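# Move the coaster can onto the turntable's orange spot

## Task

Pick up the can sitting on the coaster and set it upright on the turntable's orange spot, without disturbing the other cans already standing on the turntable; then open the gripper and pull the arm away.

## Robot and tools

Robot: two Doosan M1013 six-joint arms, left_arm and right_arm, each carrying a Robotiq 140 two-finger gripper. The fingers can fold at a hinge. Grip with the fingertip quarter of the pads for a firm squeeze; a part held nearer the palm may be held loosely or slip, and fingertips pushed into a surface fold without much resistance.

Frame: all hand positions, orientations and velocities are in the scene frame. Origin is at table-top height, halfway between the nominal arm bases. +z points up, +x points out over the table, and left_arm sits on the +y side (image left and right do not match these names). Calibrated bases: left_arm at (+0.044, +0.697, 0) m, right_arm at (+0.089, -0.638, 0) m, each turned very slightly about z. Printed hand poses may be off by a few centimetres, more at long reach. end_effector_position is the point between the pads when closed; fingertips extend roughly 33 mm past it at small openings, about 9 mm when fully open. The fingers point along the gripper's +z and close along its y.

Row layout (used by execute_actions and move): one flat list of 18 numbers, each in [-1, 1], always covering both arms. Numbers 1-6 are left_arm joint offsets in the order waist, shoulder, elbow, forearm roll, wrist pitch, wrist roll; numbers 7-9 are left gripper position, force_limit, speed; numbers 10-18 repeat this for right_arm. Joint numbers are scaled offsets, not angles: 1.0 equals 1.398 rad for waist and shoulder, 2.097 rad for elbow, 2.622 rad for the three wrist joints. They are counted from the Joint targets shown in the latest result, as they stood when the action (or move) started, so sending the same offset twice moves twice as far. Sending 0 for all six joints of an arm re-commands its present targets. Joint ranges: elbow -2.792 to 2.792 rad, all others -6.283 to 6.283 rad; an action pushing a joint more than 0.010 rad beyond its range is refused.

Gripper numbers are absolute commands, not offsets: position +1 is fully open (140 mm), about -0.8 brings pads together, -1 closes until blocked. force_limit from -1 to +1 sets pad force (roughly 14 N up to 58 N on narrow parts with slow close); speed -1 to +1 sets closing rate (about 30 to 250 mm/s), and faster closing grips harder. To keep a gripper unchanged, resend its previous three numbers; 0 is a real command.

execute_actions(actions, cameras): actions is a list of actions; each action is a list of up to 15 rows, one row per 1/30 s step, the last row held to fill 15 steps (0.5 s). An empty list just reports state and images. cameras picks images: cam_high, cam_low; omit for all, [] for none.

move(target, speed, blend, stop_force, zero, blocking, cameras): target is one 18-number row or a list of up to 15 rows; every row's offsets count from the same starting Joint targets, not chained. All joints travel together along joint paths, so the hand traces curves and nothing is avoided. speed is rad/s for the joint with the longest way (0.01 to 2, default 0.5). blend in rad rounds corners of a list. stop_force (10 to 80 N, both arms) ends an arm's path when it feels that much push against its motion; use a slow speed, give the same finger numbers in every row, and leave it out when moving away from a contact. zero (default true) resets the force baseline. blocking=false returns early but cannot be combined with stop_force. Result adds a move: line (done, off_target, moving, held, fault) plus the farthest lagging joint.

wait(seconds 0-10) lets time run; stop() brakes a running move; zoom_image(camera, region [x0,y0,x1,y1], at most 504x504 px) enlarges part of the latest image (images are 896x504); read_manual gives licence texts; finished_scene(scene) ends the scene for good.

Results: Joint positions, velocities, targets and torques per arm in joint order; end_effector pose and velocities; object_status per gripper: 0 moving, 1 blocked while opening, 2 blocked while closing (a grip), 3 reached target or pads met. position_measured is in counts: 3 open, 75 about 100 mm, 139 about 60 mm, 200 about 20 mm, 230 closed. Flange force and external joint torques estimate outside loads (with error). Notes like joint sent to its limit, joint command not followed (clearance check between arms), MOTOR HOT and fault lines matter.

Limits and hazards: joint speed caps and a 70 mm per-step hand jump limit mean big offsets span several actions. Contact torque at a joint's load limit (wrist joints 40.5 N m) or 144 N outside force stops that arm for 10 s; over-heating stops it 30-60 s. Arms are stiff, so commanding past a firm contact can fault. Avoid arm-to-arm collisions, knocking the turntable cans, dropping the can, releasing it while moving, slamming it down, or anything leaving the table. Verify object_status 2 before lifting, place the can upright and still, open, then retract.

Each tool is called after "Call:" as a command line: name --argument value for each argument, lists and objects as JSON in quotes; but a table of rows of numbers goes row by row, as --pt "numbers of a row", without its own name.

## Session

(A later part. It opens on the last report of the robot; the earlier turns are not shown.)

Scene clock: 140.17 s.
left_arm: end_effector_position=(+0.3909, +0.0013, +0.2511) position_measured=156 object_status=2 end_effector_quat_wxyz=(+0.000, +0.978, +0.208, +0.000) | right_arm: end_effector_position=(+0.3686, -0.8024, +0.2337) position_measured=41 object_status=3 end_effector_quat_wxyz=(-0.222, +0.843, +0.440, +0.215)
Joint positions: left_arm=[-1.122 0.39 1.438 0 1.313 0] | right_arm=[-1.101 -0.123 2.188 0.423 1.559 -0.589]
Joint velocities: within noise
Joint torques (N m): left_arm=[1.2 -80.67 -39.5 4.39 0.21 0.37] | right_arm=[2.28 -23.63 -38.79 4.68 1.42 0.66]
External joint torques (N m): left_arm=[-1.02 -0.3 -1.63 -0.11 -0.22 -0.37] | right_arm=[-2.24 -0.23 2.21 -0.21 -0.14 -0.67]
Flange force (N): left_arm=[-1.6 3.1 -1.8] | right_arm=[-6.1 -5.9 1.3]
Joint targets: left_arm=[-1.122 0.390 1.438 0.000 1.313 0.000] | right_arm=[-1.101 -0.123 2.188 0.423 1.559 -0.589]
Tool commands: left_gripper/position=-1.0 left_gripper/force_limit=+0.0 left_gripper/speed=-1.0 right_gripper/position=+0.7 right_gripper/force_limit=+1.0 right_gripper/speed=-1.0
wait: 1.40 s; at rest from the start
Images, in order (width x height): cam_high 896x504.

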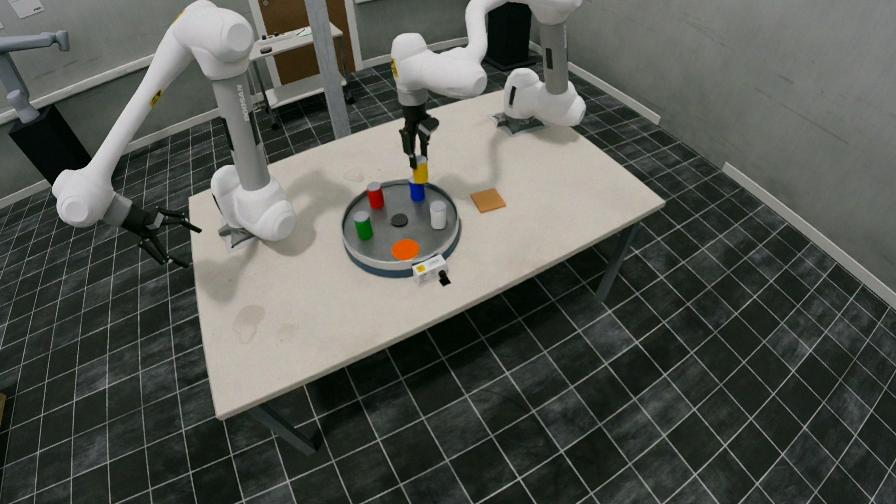

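Call:
wait --seconds 1.7 --cameras '["cam_high"]'

Call:
zoom_image --camera "cam_high" --region '[380, 150, 470, 240]'

Scene clock: 142.43 s.
left_arm: end_effector_position=(+0.3909, +0.0013, +0.2511) position_measured=156 object_status=2 end_effector_quat_wxyz=(+0.000, +0.978, +0.208, +0.000) | right_arm: end_effector_position=(+0.3686, -0.8024, +0.2337) position_measured=41 object_status=3 end_effector_quat_wxyz=(-0.222, +0.843, +0.440, +0.215)
Joint positions: left_arm=[-1.122 0.39 1.438 0 1.313 0] | right_arm=[-1.101 -0.123 2.188 0.423 1.559 -0.589]
Joint velocities: within noise
Joint torques (N m): left_arm=[1.27 -80.5 -39.49 4.33 0.2 0.36] | right_arm=[2.14 -23.75 -38.85 4.68 1.43 0.61]
External joint torques (N m): left_arm=[-1.31 -0.34 -1.44 -0.08 -0.2 -0.36] | right_arm=[-2.04 -0.11 2.31 -0.22 -0.15 -0.62]
Flange force (N): left_arm=[-2.0 2.6 -1.6] | right_arm=[-5.8 -5.5 1.7]
Joint targets: left_arm=[-1.122 0.390 1.438 0.000 1.313 0.000] | right_arm=[-1.101 -0.123 2.188 0.423 1.559 -0.589]
Tool commands: left_gripper/position=-1.0 left_gripper/force_limit=+0.0 left_gripper/speed=-1.0 right_gripper/position=+0.7 right_gripper/force_limit=+1.0 right_gripper/speed=-1.0
wait: 1.70 s; at rest from the start
Images, in order (width x height): cam_high 896x504.

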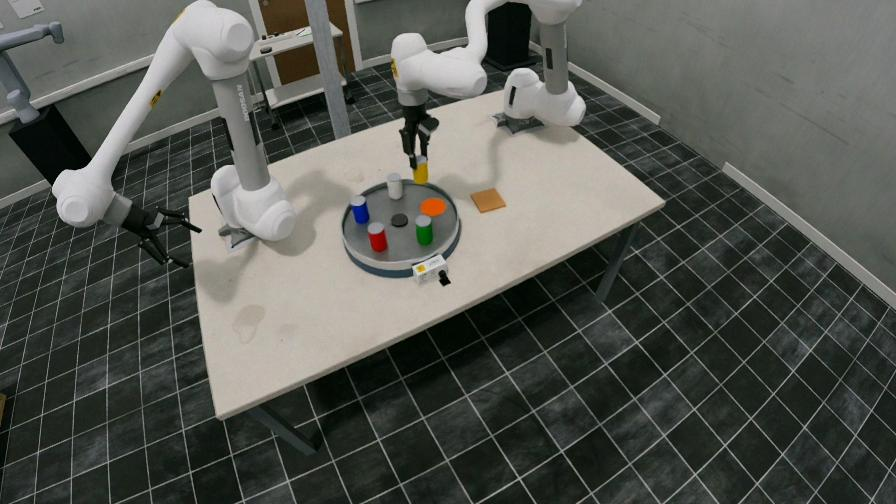

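Scaled by 5.600 from the camera's 896x504 image, which has a finer 1280x720 frame.

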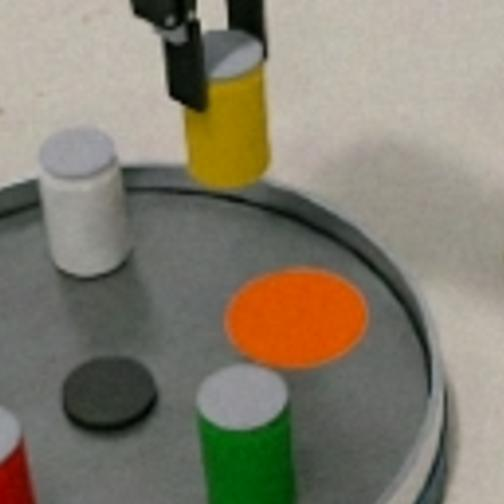

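Call:
wait --seconds 0.05 --cameras '[]'

Call:
move --target '[0,-0.01905,-0.06015,0,0.05826,0,-1,0,-1,0,0,0,0,0,0,0.7,1,-1]' --speed 0.2546 --cameras '[]'

Call:
move --target '[0,0.01905,0.06015,0,-0.05826,0,-1,0,-1,0,0,0,0,0,0,0.7,1,-1]' --speed 0.2546 --cameras '[]'

Call:
wait --seconds 0 --cameras '[]'

Scene clock: 144.60 s.
left_arm: end_effector_position=(+0.3909, +0.0013, +0.2511) position_measured=156 object_status=2 end_effector_quat_wxyz=(+0.000, +0.978, +0.208, +0.000) | right_arm: end_effector_position=(+0.3686, -0.8024, +0.2337) position_measured=41 object_status=3 end_effector_quat_wxyz=(-0.222, +0.843, +0.440, +0.215)
Joint positions: left_arm=[-1.122 0.39 1.438 0 1.313 0] | right_arm=[-1.101 -0.123 2.188 0.423 1.559 -0.589]
Joint velocities: within noise
Joint torques (N m): left_arm=[0.98 -80.45 -39.53 4.38 0.19 0.39] | right_arm=[2.1 -23.44 -38.75 4.66 1.41 0.61]
External joint torques (N m): left_arm=[-0.84 -0.46 -1.48 -0.12 -0.19 -0.39] | right_arm=[-2.12 -0.34 2.19 -0.19 -0.12 -0.62]
Flange force (N): left_arm=[-1.5 2.5 -1.7] | right_arm=[-5.7 -5.9 1.4]
Joint targets: left_arm=[-1.122 0.390 1.438 0.000 1.313 0.000] | right_arm=[-1.101 -0.123 2.188 0.423 1.559 -0.589]
Tool commands: left_gripper/position=-1.0 left_gripper/force_limit=+0.0 left_gripper/speed=-1.0 right_gripper/position=+0.7 right_gripper/force_limit=+1.0 right_gripper/speed=-1.0
wait: 0.07 s; at rest from the start
No camera images: "cameras" was empty.

Scene clock: 145.57 s.
left_arm: end_effector_position=(+0.3909, +0.0013, +0.3410) position_measured=156 object_status=2 end_effector_quat_wxyz=(+0.000, +0.978, +0.208, +0.000) | right_arm: end_effector_position=(+0.3686, -0.8024, +0.2337) position_measured=41 object_status=3 end_effector_quat_wxyz=(-0.222, +0.843, +0.440, +0.215)
Joint positions: left_arm=[-1.122 0.364 1.312 0 1.466 0] | right_arm=[-1.101 -0.123 2.188 0.423 1.559 -0.589]
Joint velocities: within noise
Joint torques (N m): left_arm=[1.25 -79.29 -41.23 4.49 0.18 0.38] | right_arm=[1.98 -23.77 -38.69 4.63 1.46 0.61]
External joint torques (N m): left_arm=[-1.21 -0.32 -1.04 -0.1 -0.19 -0.38] | right_arm=[-1.96 -0.31 1.99 -0.14 -0.18 -0.62]
Flange force (N): left_arm=[-2.0 1.7 -1.3] | right_arm=[-5.3 -5.4 1.4]
Joint targets: left_arm=[-1.122 0.364 1.312 0.000 1.466 0.000] | right_arm=[-1.101 -0.123 2.188 0.423 1.559 -0.589]
move: done
No camera images: "cameras" was empty.

Scene clock: 146.53 s.
left_arm: end_effector_position=(+0.3909, +0.0013, +0.2511) position_measured=156 object_status=2 end_effector_quat_wxyz=(+0.000, +0.978, +0.208, +0.000) | right_arm: end_effector_position=(+0.3686, -0.8024, +0.2337) position_measured=41 object_status=3 end_effector_quat_wxyz=(-0.222, +0.843, +0.440, +0.215)
Joint positions: left_arm=[-1.122 0.39 1.438 0 1.313 0] | right_arm=[-1.101 -0.123 2.188 0.423 1.559 -0.589]
Joint velocities: within noise
Joint torques (N m): left_arm=[1.13 -80.57 -39.44 4.36 0.13 0.41] | right_arm=[2.27 -23.78 -38.73 4.64 1.4 0.62]
External joint torques (N m): left_arm=[-1.13 -0.45 -1.63 -0.09 -0.13 -0.41] | right_arm=[-2.21 -0.17 2.08 -0.16 -0.12 -0.63]
Flange force (N): left_arm=[-1.8 2.9 -2.0] | right_arm=[-5.9 -5.6 1.2]
Joint targets: left_arm=[-1.122 0.390 1.438 0.000 1.313 0.000] | right_arm=[-1.101 -0.123 2.188 0.423 1.559 -0.589]
move: done
No camera images: "cameras" was empty.

Scene clock: 146.53 s.
left_arm: end_effector_position=(+0.3909, +0.0013, +0.2511) position_measured=156 object_status=2 end_effector_quat_wxyz=(+0.000, +0.978, +0.208, +0.000) | right_arm: end_effector_position=(+0.3686, -0.8024, +0.2337) position_measured=41 object_status=3 end_effector_quat_wxyz=(-0.222, +0.843, +0.440, +0.215)
Joint positions: left_arm=[-1.122 0.39 1.438 0 1.313 0] | right_arm=[-1.101 -0.123 2.188 0.423 1.559 -0.589]
Joint velocities: within noise
Joint torques (N m): left_arm=[1.13 -80.57 -39.44 4.36 0.13 0.41] | right_arm=[2.27 -23.78 -38.73 4.64 1.4 0.62]
External joint torques (N m): left_arm=[-1.13 -0.45 -1.63 -0.09 -0.13 -0.41] | right_arm=[-2.21 -0.17 2.08 -0.16 -0.12 -0.63]
Flange force (N): left_arm=[-1.8 2.9 -2.0] | right_arm=[-5.9 -5.6 1.2]
Joint targets: left_arm=[-1.122 0.390 1.438 0.000 1.313 0.000] | right_arm=[-1.101 -0.123 2.188 0.423 1.559 -0.589]
Tool commands: left_gripper/position=-1.0 left_gripper/force_limit=+0.0 left_gripper/speed=-1.0 right_gripper/position=+0.7 right_gripper/force_limit=+1.0 right_gripper/speed=-1.0
No camera images: "cameras" was empty.

Call:
wait --seconds 0.05 --cameras '[]'

Scene clock: 147.13 s.
left_arm: end_effector_position=(+0.3909, +0.0013, +0.2511) position_measured=156 object_status=2 end_effector_quat_wxyz=(+0.000, +0.978, +0.208, +0.000) | right_arm: end_effector_position=(+0.3686, -0.8024, +0.2337) position_measured=41 object_status=3 end_effector_quat_wxyz=(-0.222, +0.843, +0.440, +0.215)
Joint positions: left_arm=[-1.122 0.39 1.438 0 1.313 0] | right_arm=[-1.101 -0.123 2.188 0.423 1.559 -0.589]
Joint velocities: within noise
Joint torques (N m): left_arm=[1.43 -80.37 -39.5 4.36 0.2 0.35] | right_arm=[2.2 -23.64 -38.8 4.67 1.44 0.61]
External joint torques (N m): left_arm=[-1.22 -0.77 -1.69 -0.07 -0.21 -0.35] | right_arm=[-2.28 -0.08 2.17 -0.19 -0.16 -0.62]
Flange force (N): left_arm=[-1.9 2.5 -2.1] | right_arm=[-6.2 -5.6 1.3]
Joint targets: left_arm=[-1.122 0.390 1.438 0.000 1.313 0.000] | right_arm=[-1.101 -0.123 2.188 0.423 1.559 -0.589]
Tool commands: left_gripper/position=-1.0 left_gripper/force_limit=+0.0 left_gripper/speed=-1.0 right_gripper/position=+0.7 right_gripper/force_limit=+1.0 right_gripper/speed=-1.0
wait: 0.07 s; at rest from the start
No camera images: "cameras" was empty.

Call:
wait --seconds 2.07 --cameras '[]'

Call:
move --target '[0,0.036423,0.050551,0,-0.059849,0,-1,0,-1,0,0,0,0,0,0,0.7,1,-1]' --speed 0.314 --cameras '[]'

Call:
execute_actions --actions '[[[0,0,0,0,0,0,1,0,1,0,0,0,0,0,0,0.7,1,-1]]]' --cameras '["cam_high", "cam_low"]'

Call:
move --target '[0,-0.055473,-0.110701,0,0.118109,0,1,0,1,0,0,0,0,0,0,0.7,1,-1]' --speed 0.5 --cameras '["cam_high", "cam_low"]'

Scene clock: 149.57 s.
left_arm: end_effector_position=(+0.3909, +0.0013, +0.2511) position_measured=156 object_status=2 end_effector_quat_wxyz=(+0.000, +0.978, +0.208, +0.000) | right_arm: end_effector_position=(+0.3686, -0.8024, +0.2337) position_measured=41 object_status=3 end_effector_quat_wxyz=(-0.222, +0.843, +0.440, +0.215)
Joint positions: left_arm=[-1.122 0.39 1.438 0 1.313 0] | right_arm=[-1.101 -0.123 2.188 0.423 1.559 -0.589]
Joint velocities: within noise
Joint torques (N m): left_arm=[1.14 -80.78 -39.47 4.4 0.17 0.34] | right_arm=[2.03 -23.71 -38.74 4.59 1.43 0.63]
External joint torques (N m): left_arm=[-1.21 -0.33 -1.82 -0.11 -0.19 -0.34] | right_arm=[-2.05 -0.11 2.11 -0.11 -0.15 -0.63]
Flange force (N): left_arm=[-1.8 3.5 -2.1] | right_arm=[-5.7 -5.3 1.4]
Joint targets: left_arm=[-1.122 0.390 1.438 0.000 1.313 0.000] | right_arm=[-1.101 -0.123 2.188 0.423 1.559 -0.589]
Tool commands: left_gripper/position=-1.0 left_gripper/force_limit=+0.0 left_gripper/speed=-1.0 right_gripper/position=+0.7 right_gripper/force_limit=+1.0 right_gripper/speed=-1.0
wait: 2.10 s; at rest from the start
No camera images: "cameras" was empty.

Scene clock: 150.43 s.
left_arm: end_effector_position=(+0.3909, +0.0013, +0.1556) position_measured=156 object_status=2 end_effector_quat_wxyz=(+0.000, +0.978, +0.208, +0.000) | right_arm: end_effector_position=(+0.3686, -0.8024, +0.2337) position_measured=41 object_status=3 end_effector_quat_wxyz=(-0.222, +0.843, +0.440, +0.215)
Joint positions: left_arm=[-1.122 0.441 1.544 0 1.156 0] | right_arm=[-1.101 -0.123 2.188 0.423 1.559 -0.589]
Joint velocities: within noise
Joint torques (N m): left_arm=[1.37 -82.44 -37.8 4.15 0.25 0.38] | right_arm=[2.02 -23.73 -38.9 4.66 1.43 0.63]
External joint torques (N m): left_arm=[-1.14 -1.27 -1.03 -0.11 -0.25 -0.38] | right_arm=[-2.11 0.09 2.29 -0.18 -0.15 -0.64]
Flange force (N): left_arm=[-1.9 0.2 -1.4] | right_arm=[-6.1 -5.3 1.7]
Joint targets: left_arm=[-1.122 0.441 1.544 0.000 1.156 0.000] | right_arm=[-1.101 -0.123 2.188 0.423 1.559 -0.589]
move: done
No camera images: "cameras" was empty.

Scene clock: 151.17 s.
left_arm: end_effector_position=(+0.3909, +0.0014, +0.1556) position_measured=3 object_status=0 end_effector_quat_wxyz=(+0.000, +0.978, +0.208, +0.000) | right_arm: end_effector_position=(+0.3686, -0.8024, +0.2337) position_measured=41 object_status=3 end_effector_quat_wxyz=(-0.222, +0.843, +0.440, +0.215)
Joint positions: left_arm=[-1.122 0.441 1.544 0 1.156 0] | right_arm=[-1.101 -0.123 2.188 0.423 1.559 -0.589]
Joint velocities: within noise
Joint torques (N m): left_arm=[0.99 -81.85 -36.42 4.11 0.17 0.37] | right_arm=[1.99 -23.78 -38.74 4.64 1.46 0.61]
External joint torques (N m): left_arm=[-0.53 -1.8 -2.41 -0.07 -0.18 -0.37] | right_arm=[-2.06 -0.18 2.09 -0.15 -0.18 -0.62]
Flange force (N): left_arm=[-1.0 2.6 -3.2] | right_arm=[-5.7 -5.4 1.4]
Joint targets: left_arm=[-1.122 0.441 1.544 0.000 1.156 0.000] | right_arm=[-1.101 -0.123 2.188 0.423 1.559 -0.589]

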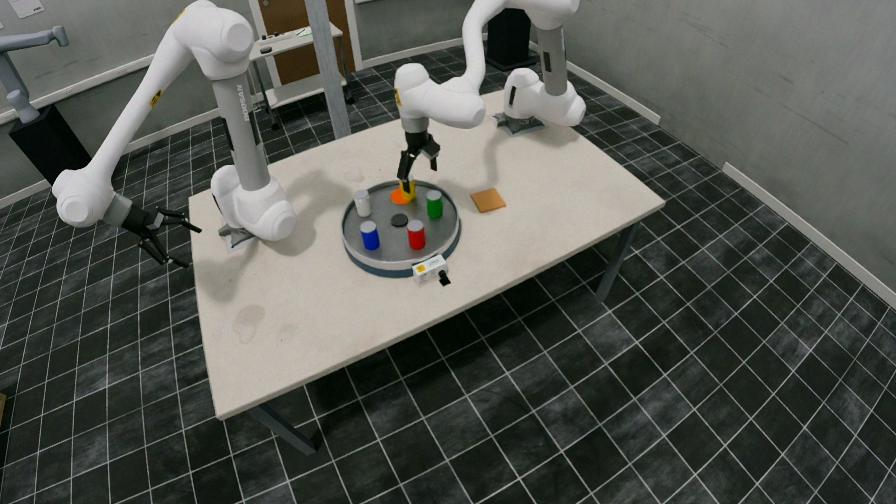

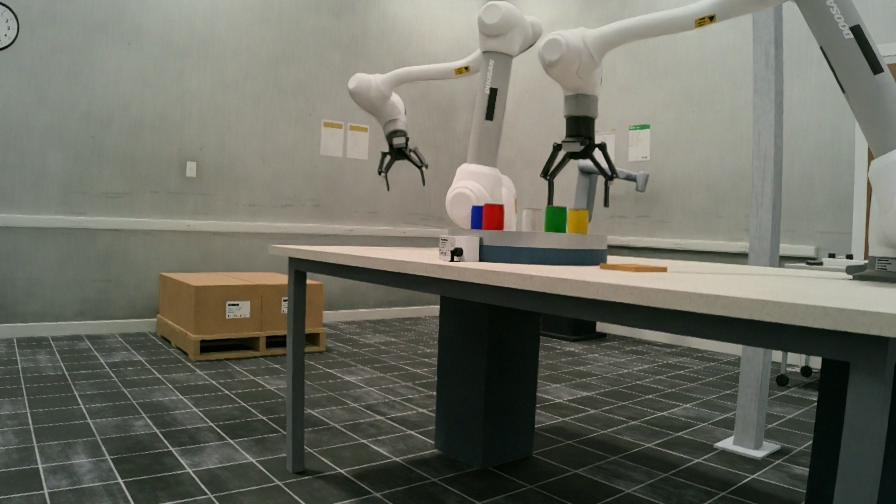

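Scene clock: 152.23 s.
left_arm: end_effector_position=(+0.3909, +0.0013, +0.3410) position_measured=3 object_status=3 end_effector_quat_wxyz=(+0.000, +0.978, +0.208, +0.000) | right_arm: end_effector_position=(+0.3686, -0.8024, +0.2337) position_measured=41 object_status=3 end_effector_quat_wxyz=(-0.222, +0.843, +0.440, +0.215)
Joint positions: left_arm=[-1.122 0.364 1.312 0 1.466 0] | right_arm=[-1.101 -0.123 2.188 0.423 1.559 -0.589]
Joint velocities: within noise
Joint torques (N m): left_arm=[1.29 -77.9 -40.22 4.52 0.34 0.36] | right_arm=[2.36 -23.78 -38.93 4.62 1.43 0.59]
External joint torques (N m): left_arm=[-1.49 -1.69 -2.09 -0.14 -0.36 -0.36] | right_arm=[-2.41 0.08 2.44 -0.17 -0.15 -0.6]
Flange force (N): left_arm=[-2.3 1.8 -2.9] | right_arm=[-6.6 -5.8 1.6]
Joint targets: left_arm=[-1.122 0.364 1.312 0.000 1.466 0.000] | right_arm=[-1.101 -0.123 2.188 0.423 1.559 -0.589]
move: done

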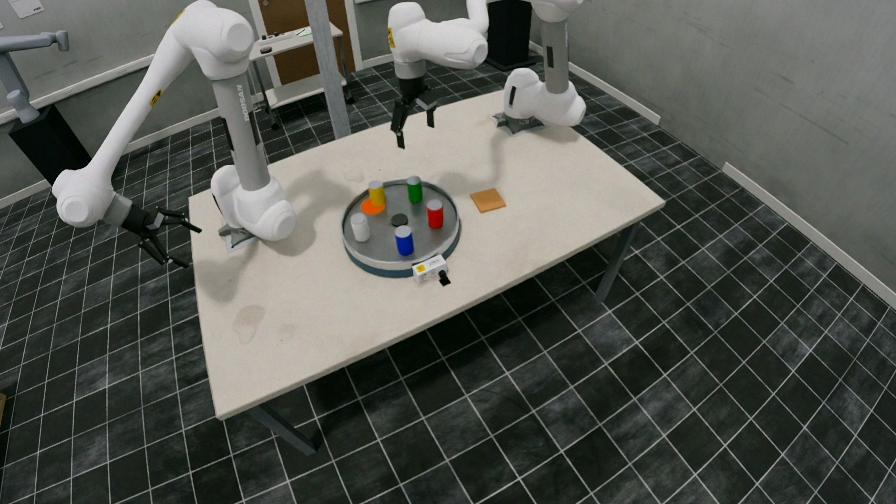

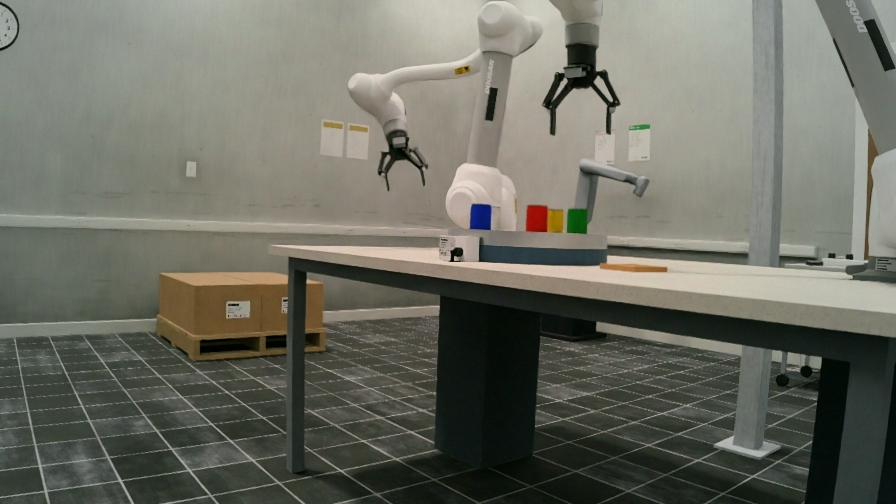

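Call:
zoom_image --camera "cam_high" --region '[340, 165, 410, 235]'

Scaled by 7.200 from the camera's 896x504 image, which has a finer 1280x720 frame.

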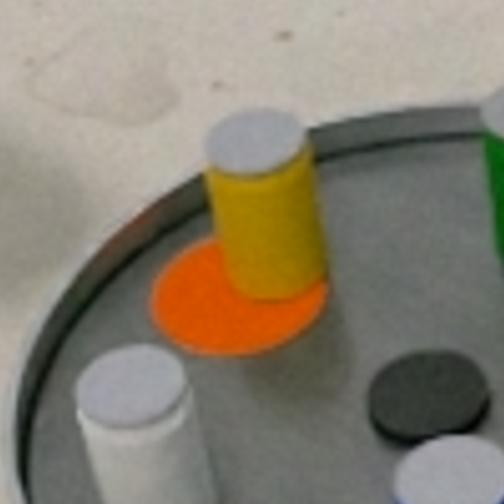

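Call:
wait --seconds 0 --cameras '["cam_high", "cam_low"]'

Scene clock: 157.47 s.
left_arm: end_effector_position=(+0.3909, +0.0013, +0.3411) position_measured=3 object_status=3 end_effector_quat_wxyz=(+0.000, +0.978, +0.208, +0.000) | right_arm: end_effector_position=(+0.3686, -0.8024, +0.2337) position_measured=41 object_status=3 end_effector_quat_wxyz=(-0.222, +0.843, +0.440, +0.215)
Joint positions: left_arm=[-1.122 0.364 1.312 0 1.466 0] | right_arm=[-1.101 -0.123 2.188 0.423 1.559 -0.589]
Joint velocities: within noise
Joint torques (N m): left_arm=[1.07 -77.72 -39.68 4.49 0.16 0.36] | right_arm=[2.31 -24.04 -38.69 4.65 1.42 0.66]
External joint torques (N m): left_arm=[-1.19 -1.56 -2.43 -0.13 -0.17 -0.36] | right_arm=[-2.34 0.15 2.18 -0.18 -0.14 -0.66]
Flange force (N): left_arm=[-1.9 2.9 -3.7] | right_arm=[-6.6 -5.4 1.2]
Joint targets: left_arm=[-1.122 0.364 1.312 0.000 1.466 0.000] | right_arm=[-1.101 -0.123 2.188 0.423 1.559 -0.589]
Tool commands: left_gripper/position=+1.0 left_gripper/force_limit=+0.0 left_gripper/speed=+1.0 right_gripper/position=+0.7 right_gripper/force_limit=+1.0 right_gripper/speed=-1.0

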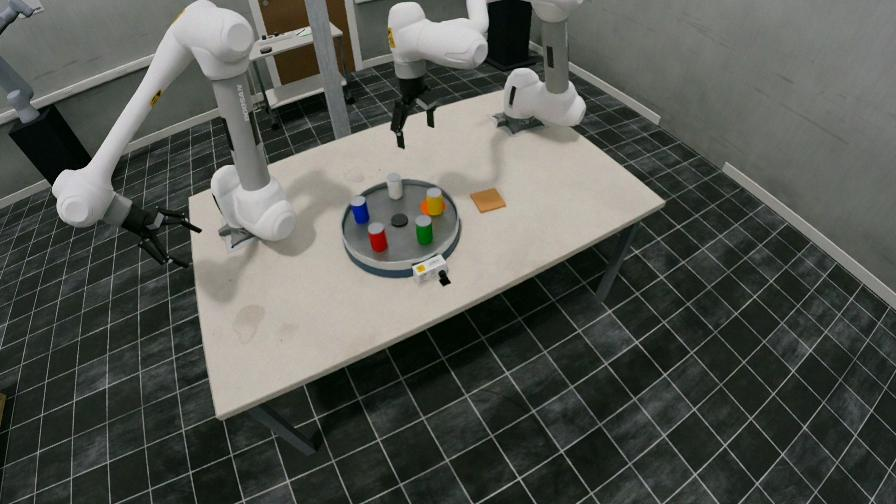

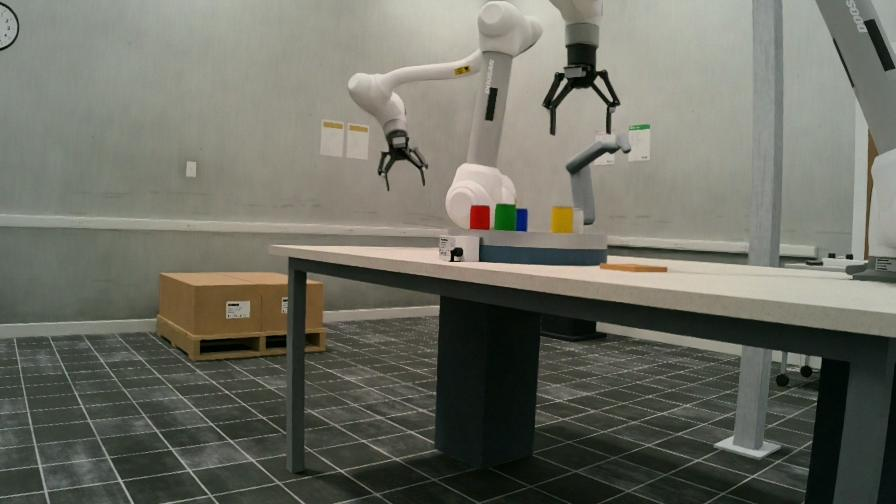

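Call:
zoom_image --camera "cam_high" --region '[400, 165, 470, 235]'

Call:
zoom_image --camera "cam_high" --region '[330, 160, 470, 290]'

Scaled by 7.200 from the camera's 896x504 image, which has a finer 1280x720 frame.

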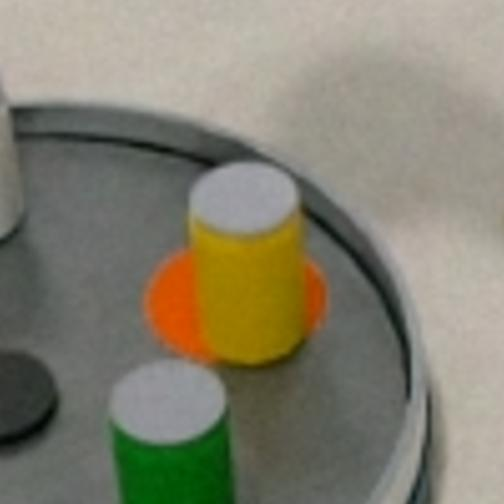

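Scaled by 3.600 from the camera's 896x504 image, which has a finer 1280x720 frame.

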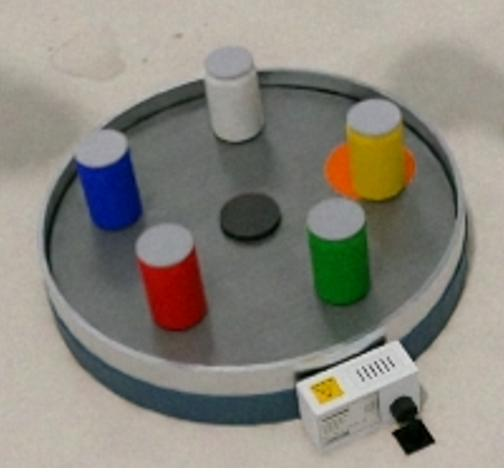

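Call:
zoom_image --camera "cam_high" --region '[417, 186, 449, 222]'

Scaled by 14.000 from the camera's 896x504 image, which has a finer 1280x720 frame.

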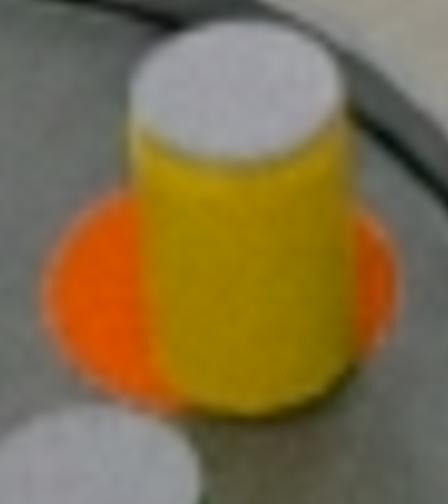

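Call:
wait --seconds 0 --cameras '["cam_high"]'

Call:
zoom_image --camera "cam_high" --region '[330, 160, 470, 290]'

Scene clock: 166.27 s.
left_arm: end_effector_position=(+0.3909, +0.0013, +0.3411) position_measured=3 object_status=3 end_effector_quat_wxyz=(+0.000, +0.978, +0.208, +0.000) | right_arm: end_effector_position=(+0.3686, -0.8024, +0.2337) position_measured=41 object_status=3 end_effector_quat_wxyz=(-0.222, +0.843, +0.440, +0.215)
Joint positions: left_arm=[-1.122 0.364 1.312 0 1.466 0] | right_arm=[-1.101 -0.123 2.188 0.423 1.559 -0.589]
Joint velocities: within noise
Joint torques (N m): left_arm=[1.19 -77.72 -39.66 4.5 0.24 0.38] | right_arm=[2.12 -23.72 -38.6 4.66 1.44 0.64]
External joint torques (N m): left_arm=[-0.86 -1.9 -2.62 -0.1 -0.25 -0.38] | right_arm=[-2.09 -0.08 2.23 -0.21 -0.16 -0.65]
Flange force (N): left_arm=[-1.5 2.8 -4.0] | right_arm=[-6.0 -5.5 1.6]
Joint targets: left_arm=[-1.122 0.364 1.312 0.000 1.466 0.000] | right_arm=[-1.101 -0.123 2.188 0.423 1.559 -0.589]
Tool commands: left_gripper/position=+1.0 left_gripper/force_limit=+0.0 left_gripper/speed=+1.0 right_gripper/position=+0.7 right_gripper/force_limit=+1.0 right_gripper/speed=-1.0
Images, in order (width x height): cam_high 896x504.

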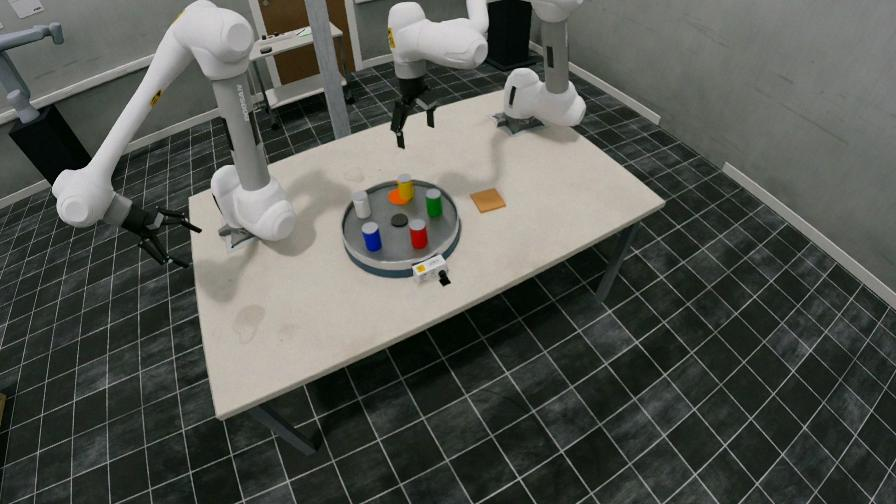

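Scaled by 3.600 from the camera's 896x504 image, which has a finer 1280x720 frame.

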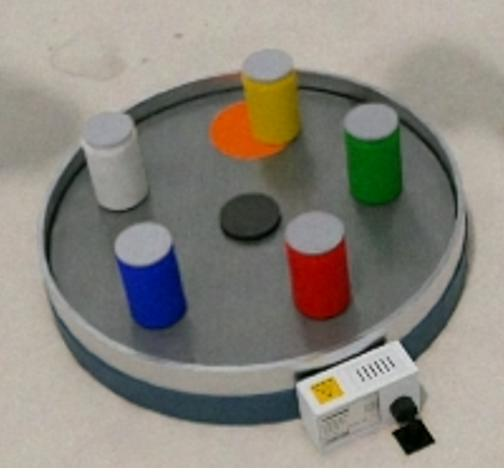

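Call:
zoom_image --camera "cam_high" --region '[384, 170, 420, 206]'

Scaled by 14.000 from the camera's 896x504 image, which has a finer 1280x720 frame.

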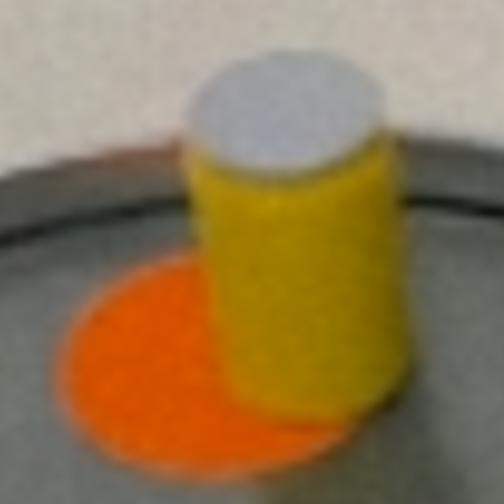

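Call:
move --target '[0.013805,0.056824,0.11203,0,-0.119895,0,0.37,0,-0.5,0,0,0,0,0,0,0.7,1,-1]' --speed 0.42 --cameras '["cam_high", "cam_low"]'

Scene clock: 190.17 s.
left_arm: end_effector_position=(+0.4042, +0.0082, +0.1527) position_measured=82 object_status=3 end_effector_quat_wxyz=(+0.000, +0.976, +0.217, +0.000) | right_arm: end_effector_position=(+0.3686, -0.8024, +0.2337) position_measured=41 object_status=3 end_effector_quat_wxyz=(-0.222, +0.843, +0.440, +0.215)
Joint positions: left_arm=[-1.102 0.443 1.546 0 1.152 0] | right_arm=[-1.101 -0.123 2.188 0.423 1.559 -0.589]
Joint velocities: within noise
Joint torques (N m): left_arm=[1.17 -81.38 -36.19 4.13 0.16 0.38] | right_arm=[1.95 -24.13 -38.72 4.63 1.45 0.62]
External joint torques (N m): left_arm=[-1.08 -2.5 -2.75 -0.08 -0.17 -0.38] | right_arm=[-1.99 0.14 1.95 -0.14 -0.17 -0.63]
Flange force (N): left_arm=[-1.8 2.4 -4.0] | right_arm=[-5.8 -4.6 1.3]
Joint targets: left_arm=[-1.102 0.443 1.547 0.000 1.152 0.000] | right_arm=[-1.101 -0.123 2.188 0.423 1.559 -0.589]
move: done

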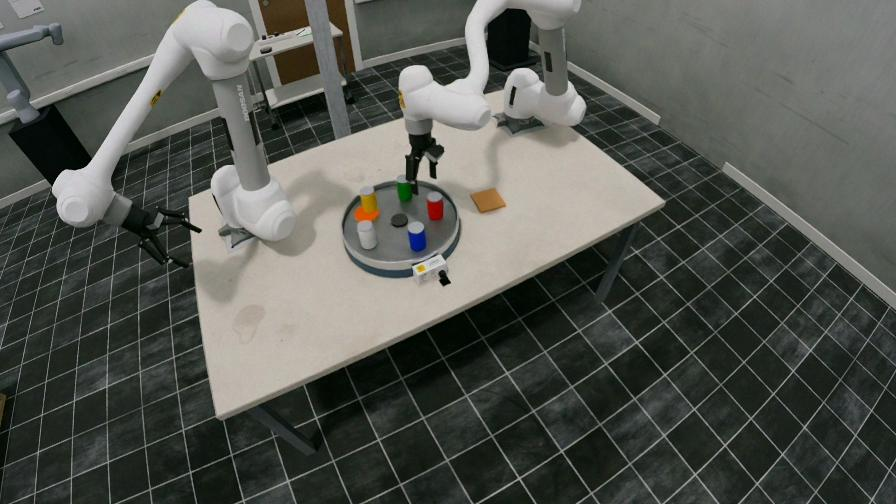

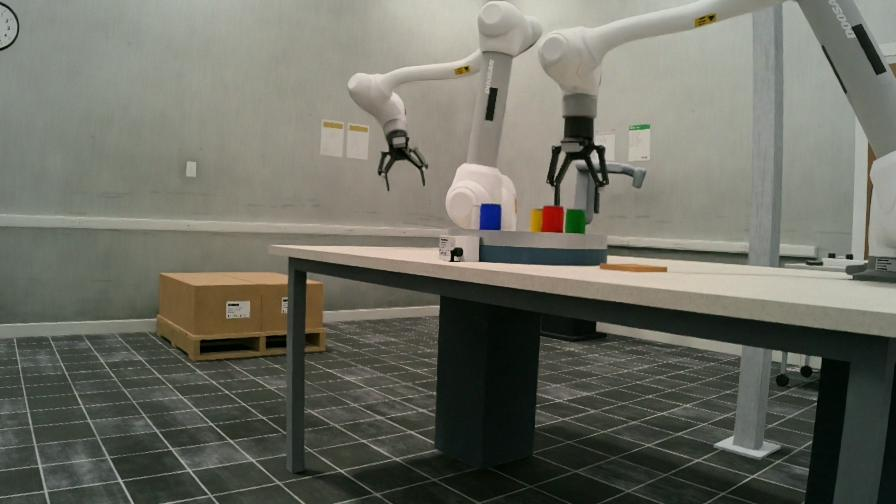

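Call:
wait --seconds 0.05 --cameras '[]'

Scene clock: 193.53 s.
left_arm: end_effector_position=(+0.4042, +0.0082, +0.1527) position_measured=82 object_status=3 end_effector_quat_wxyz=(+0.000, +0.976, +0.217, +0.000) | right_arm: end_effector_position=(+0.3686, -0.8024, +0.2337) position_measured=41 object_status=3 end_effector_quat_wxyz=(-0.222, +0.843, +0.440, +0.215)
Joint positions: left_arm=[-1.102 0.443 1.547 0 1.152 0] | right_arm=[-1.101 -0.123 2.188 0.423 1.559 -0.589]
Joint velocities: within noise
Joint torques (N m): left_arm=[1.13 -81.92 -36.3 4.13 0.17 0.38] | right_arm=[2.13 -23.83 -38.65 4.67 1.47 0.65]
External joint torques (N m): left_arm=[-0.95 -1.66 -2.45 -0.1 -0.18 -0.38] | right_arm=[-2.1 -0.11 2.16 -0.21 -0.18 -0.66]
Flange force (N): left_arm=[-1.6 2.9 -3.1] | right_arm=[-6.0 -5.5 1.5]
Joint targets: left_arm=[-1.102 0.443 1.547 0.000 1.152 0.000] | right_arm=[-1.101 -0.123 2.188 0.423 1.559 -0.589]
Tool commands: left_gripper/position=+0.37 left_gripper/force_limit=+0.0 left_gripper/speed=-0.5 right_gripper/position=+0.7 right_gripper/force_limit=+1.0 right_gripper/speed=-1.0
wait: 0.07 s; at rest from the start
No camera images: "cameras" was empty.

Call:
wait --seconds 8.92 --cameras '[]'

Call:
move --pt "-0.020243 0 0 0 0 0 -1 0 -0.5 0 0 0 0 0 0 0.7 1 -1" --pt "-0.070887 -0.037777 -0.051884 0 0.061637 0 -1 0 -0.5 0 0 0 0 0 0 0.7 1 -1" --speed '[0.04354,0.323]' --cameras '["cam_high","cam_low"]'

Scene clock: 202.73 s.
left_arm: end_effector_position=(+0.4042, +0.0082, +0.1527) position_measured=82 object_status=3 end_effector_quat_wxyz=(+0.000, +0.976, +0.217, +0.000) | right_arm: end_effector_position=(+0.3686, -0.8024, +0.2337) position_measured=41 object_status=3 end_effector_quat_wxyz=(-0.222, +0.843, +0.440, +0.215)
Joint positions: left_arm=[-1.102 0.443 1.547 0 1.152 0] | right_arm=[-1.101 -0.123 2.188 0.423 1.559 -0.589]
Joint velocities: within noise
Joint torques (N m): left_arm=[1.35 -81.87 -36.28 4.14 0.22 0.4] | right_arm=[2.24 -23.72 -38.8 4.66 1.44 0.65]
External joint torques (N m): left_arm=[-0.85 -2.06 -2.61 -0.09 -0.24 -0.4] | right_arm=[-2.26 -0.09 2.12 -0.17 -0.16 -0.65]
Flange force (N): left_arm=[-1.5 2.6 -3.5] | right_arm=[-6.2 -5.6 1.2]
Joint targets: left_arm=[-1.102 0.443 1.547 0.000 1.152 0.000] | right_arm=[-1.101 -0.123 2.188 0.423 1.559 -0.589]
Tool commands: left_gripper/position=+0.37 left_gripper/force_limit=+0.0 left_gripper/speed=-0.5 right_gripper/position=+0.7 right_gripper/force_limit=+1.0 right_gripper/speed=-1.0
wait: 8.93 s; at rest from the start
No camera images: "cameras" was empty.

Scene clock: 204.50 s.
left_arm: end_effector_position=(+0.3344, -0.0241, +0.2510) position_measured=157 object_status=2 end_effector_quat_wxyz=(+0.000, +0.986, +0.168, +0.000) | right_arm: end_effector_position=(+0.3686, -0.8024, +0.2337) position_measured=41 object_status=3 end_effector_quat_wxyz=(-0.222, +0.843, +0.440, +0.215)
Joint positions: left_arm=[-1.201 0.39 1.438 0 1.313 0] | right_arm=[-1.101 -0.123 2.188 0.423 1.559 -0.589]
Joint velocities: within noise
Joint torques (N m): left_arm=[1.68 -80.56 -39.78 4.35 0.22 0.38] | right_arm=[2.39 -23.88 -38.89 4.67 1.43 0.64]
External joint torques (N m): left_arm=[-1.8 -0.04 -1.09 -0.11 -0.23 -0.38] | right_arm=[-2.4 0.15 2.37 -0.2 -0.15 -0.65]
Flange force (N): left_arm=[-2.7 2.3 -1.0] | right_arm=[-6.8 -5.6 1.5]
Joint targets: left_arm=[-1.201 0.390 1.438 0.000 1.313 0.000] | right_arm=[-1.101 -0.123 2.188 0.423 1.559 -0.589]
move: done

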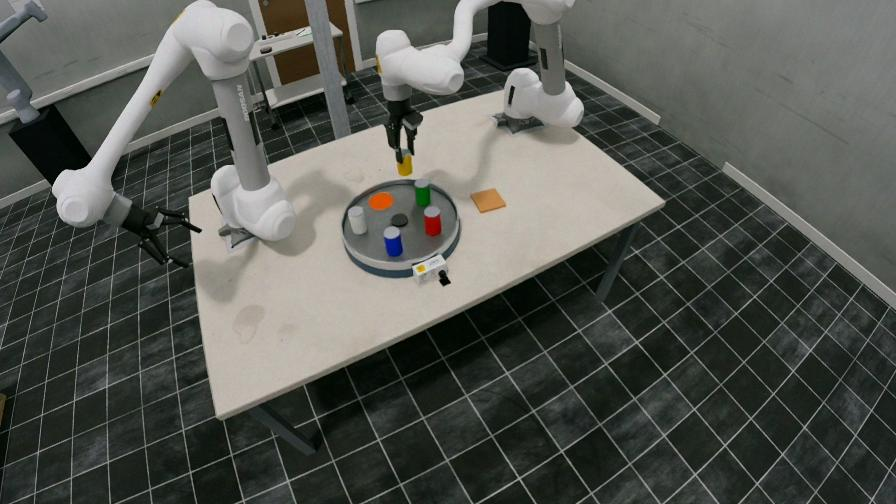

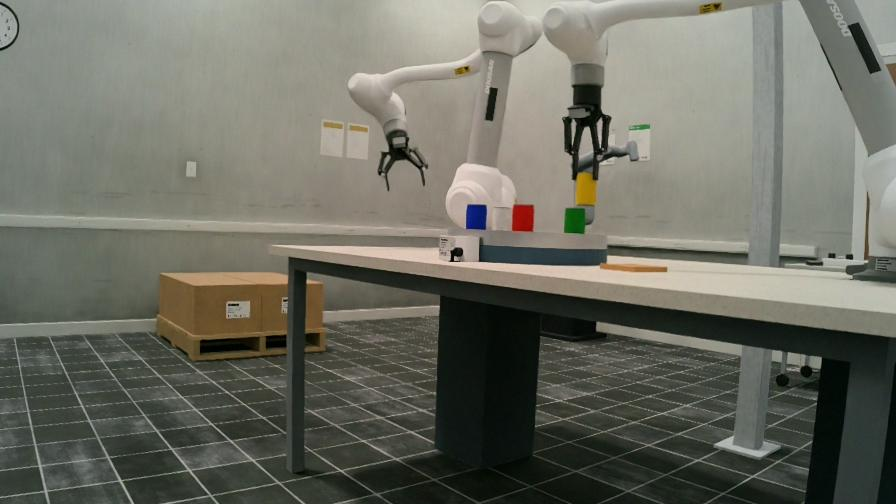

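Call:
move --target '[0.057082,0,0,0,0,0,-1,0,-0.5,0,0,0,0,0,0,0.7,1,-1]' --speed 0.12 --cameras '["cam_high","cam_low"]'

Call:
zoom_image --camera "cam_high" --region '[380, 130, 464, 214]'

Call:
zoom_image --camera "cam_low" --region '[520, 110, 640, 250]'

Scene clock: 205.93 s.
left_arm: end_effector_position=(+0.3908, +0.0013, +0.2511) position_measured=157 object_status=2 end_effector_quat_wxyz=(+0.000, +0.978, +0.208, +0.000) | right_arm: end_effector_position=(+0.3686, -0.8024, +0.2337) position_measured=41 object_status=3 end_effector_quat_wxyz=(-0.222, +0.843, +0.440, +0.215)
Joint positions: left_arm=[-1.122 0.39 1.438 0 1.313 0] | right_arm=[-1.101 -0.123 2.188 0.423 1.559 -0.589]
Joint velocities: within noise
Joint torques (N m): left_arm=[0.56 -80.5 -39.52 4.35 0.2 0.37] | right_arm=[2.18 -23.68 -38.68 4.65 1.45 0.64]
External joint torques (N m): left_arm=[-0.46 -0.26 -1.34 -0.1 -0.2 -0.37] | right_arm=[-2.26 -0.11 1.98 -0.17 -0.18 -0.65]
Flange force (N): left_arm=[-0.9 2.5 -1.5] | right_arm=[-6.1 -5.4 1.1]
Joint targets: left_arm=[-1.122 0.390 1.438 0.000 1.313 0.000] | right_arm=[-1.101 -0.123 2.188 0.423 1.559 -0.589]
move: done

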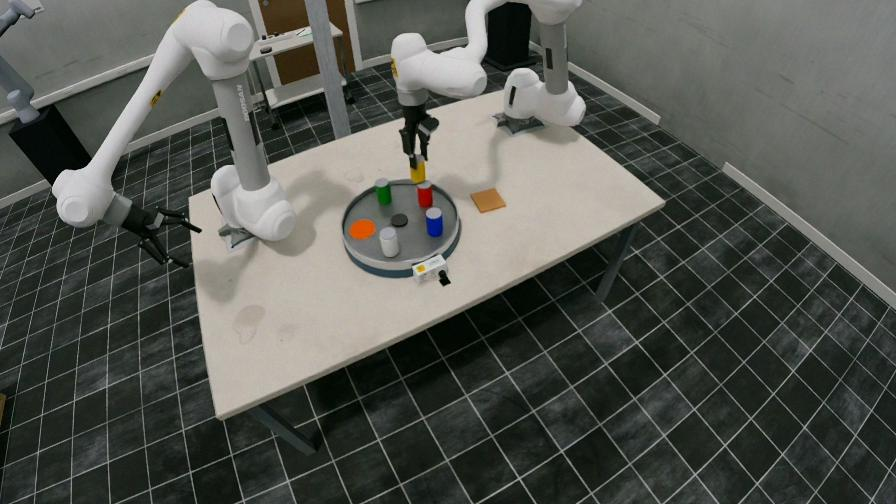

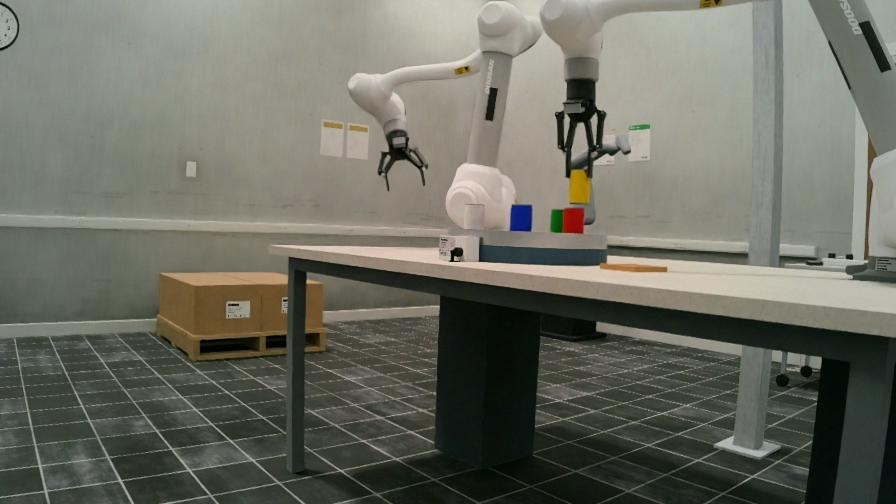

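Scaled by 6.000 from the camera's 896x504 image, which has a finer 1280x720 frame.

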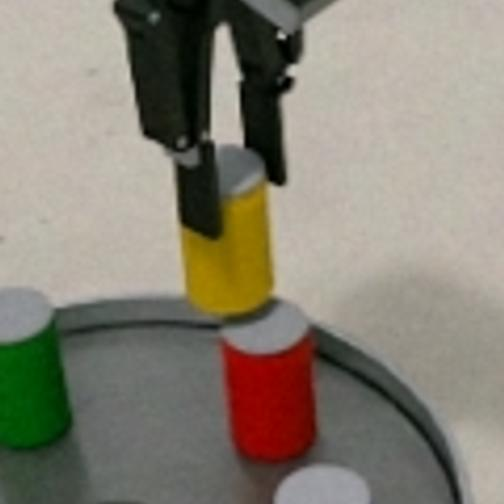

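Scaled by 3.600 from the camera's 896x504 image, which has a finer 1280x720 frame.

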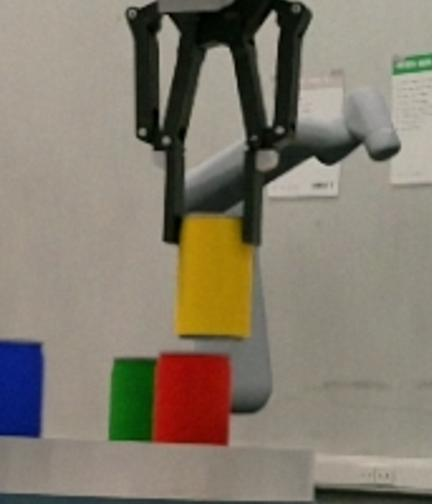

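Call:
wait --seconds 0.03 --cameras '["cam_high","cam_low"]'

Call:
zoom_image --camera "cam_high" --region '[396, 146, 438, 188]'

Call:
zoom_image --camera "cam_low" --region '[555, 160, 605, 210]'

Scene clock: 206.33 s.
left_arm: end_effector_position=(+0.3909, +0.0013, +0.2511) position_measured=157 object_status=2 end_effector_quat_wxyz=(+0.000, +0.978, +0.208, +0.000) | right_arm: end_effector_position=(+0.3686, -0.8024, +0.2337) position_measured=41 object_status=3 end_effector_quat_wxyz=(-0.222, +0.843, +0.440, +0.215)
Joint positions: left_arm=[-1.122 0.39 1.438 0 1.313 0] | right_arm=[-1.101 -0.123 2.188 0.423 1.559 -0.589]
Joint velocities: within noise
Joint torques (N m): left_arm=[1.29 -80.49 -39.41 4.35 0.2 0.4] | right_arm=[2.5 -23.78 -38.63 4.66 1.42 0.64]
External joint torques (N m): left_arm=[-1.16 -0.37 -1.62 -0.08 -0.2 -0.4] | right_arm=[-2.5 -0.01 2.09 -0.19 -0.13 -0.65]
Flange force (N): left_arm=[-1.9 3.0 -1.9] | right_arm=[-6.7 -5.7 0.9]
Joint targets: left_arm=[-1.122 0.390 1.438 0.000 1.313 0.000] | right_arm=[-1.101 -0.123 2.188 0.423 1.559 -0.589]
Tool commands: left_gripper/position=-1.0 left_gripper/force_limit=+0.0 left_gripper/speed=-0.5 right_gripper/position=+0.7 right_gripper/force_limit=+1.0 right_gripper/speed=-1.0
wait: 0.03 s; at rest from the start

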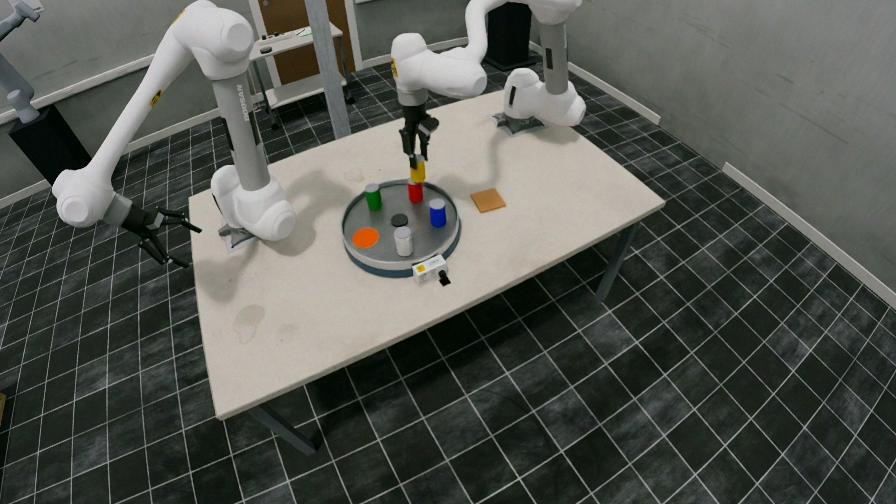

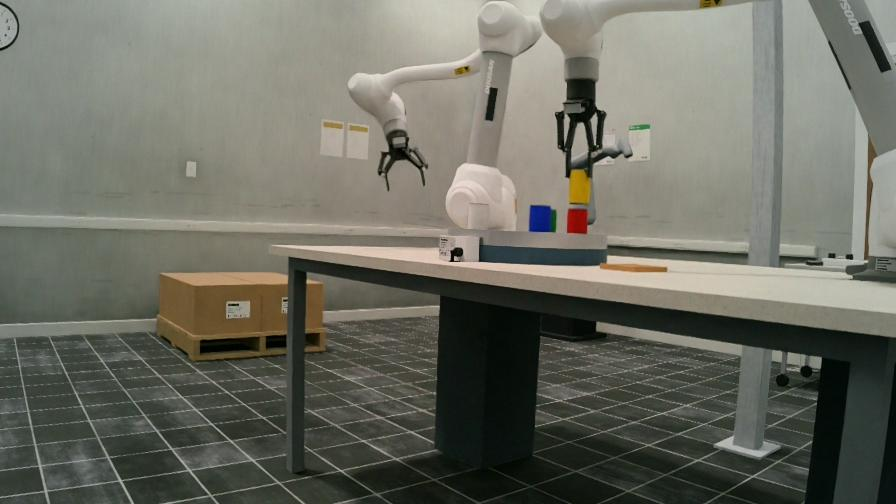

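Scaled by 12.000 from the camera's 896x504 image, which has a finer 1280x720 frame.

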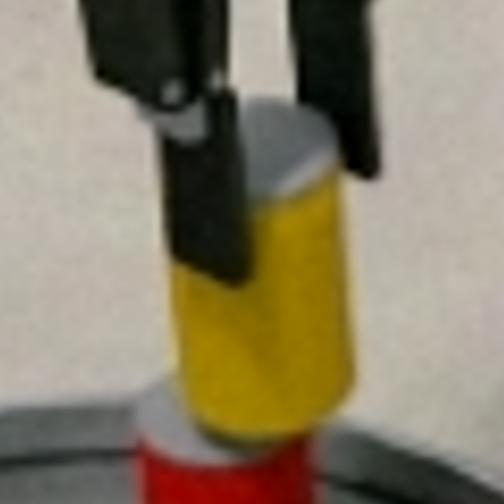

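Scaled by 10.080 from the camera's 896x504 image, which has a finer 1280x720 frame.

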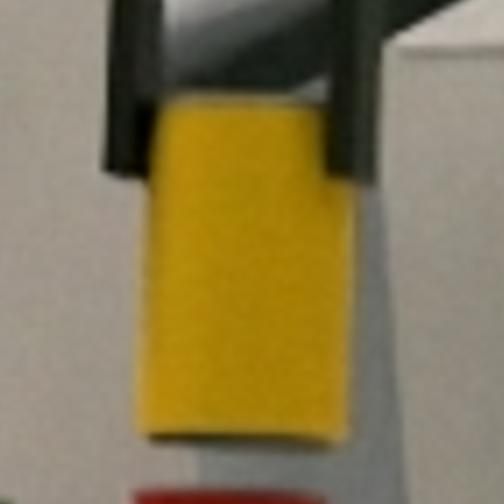

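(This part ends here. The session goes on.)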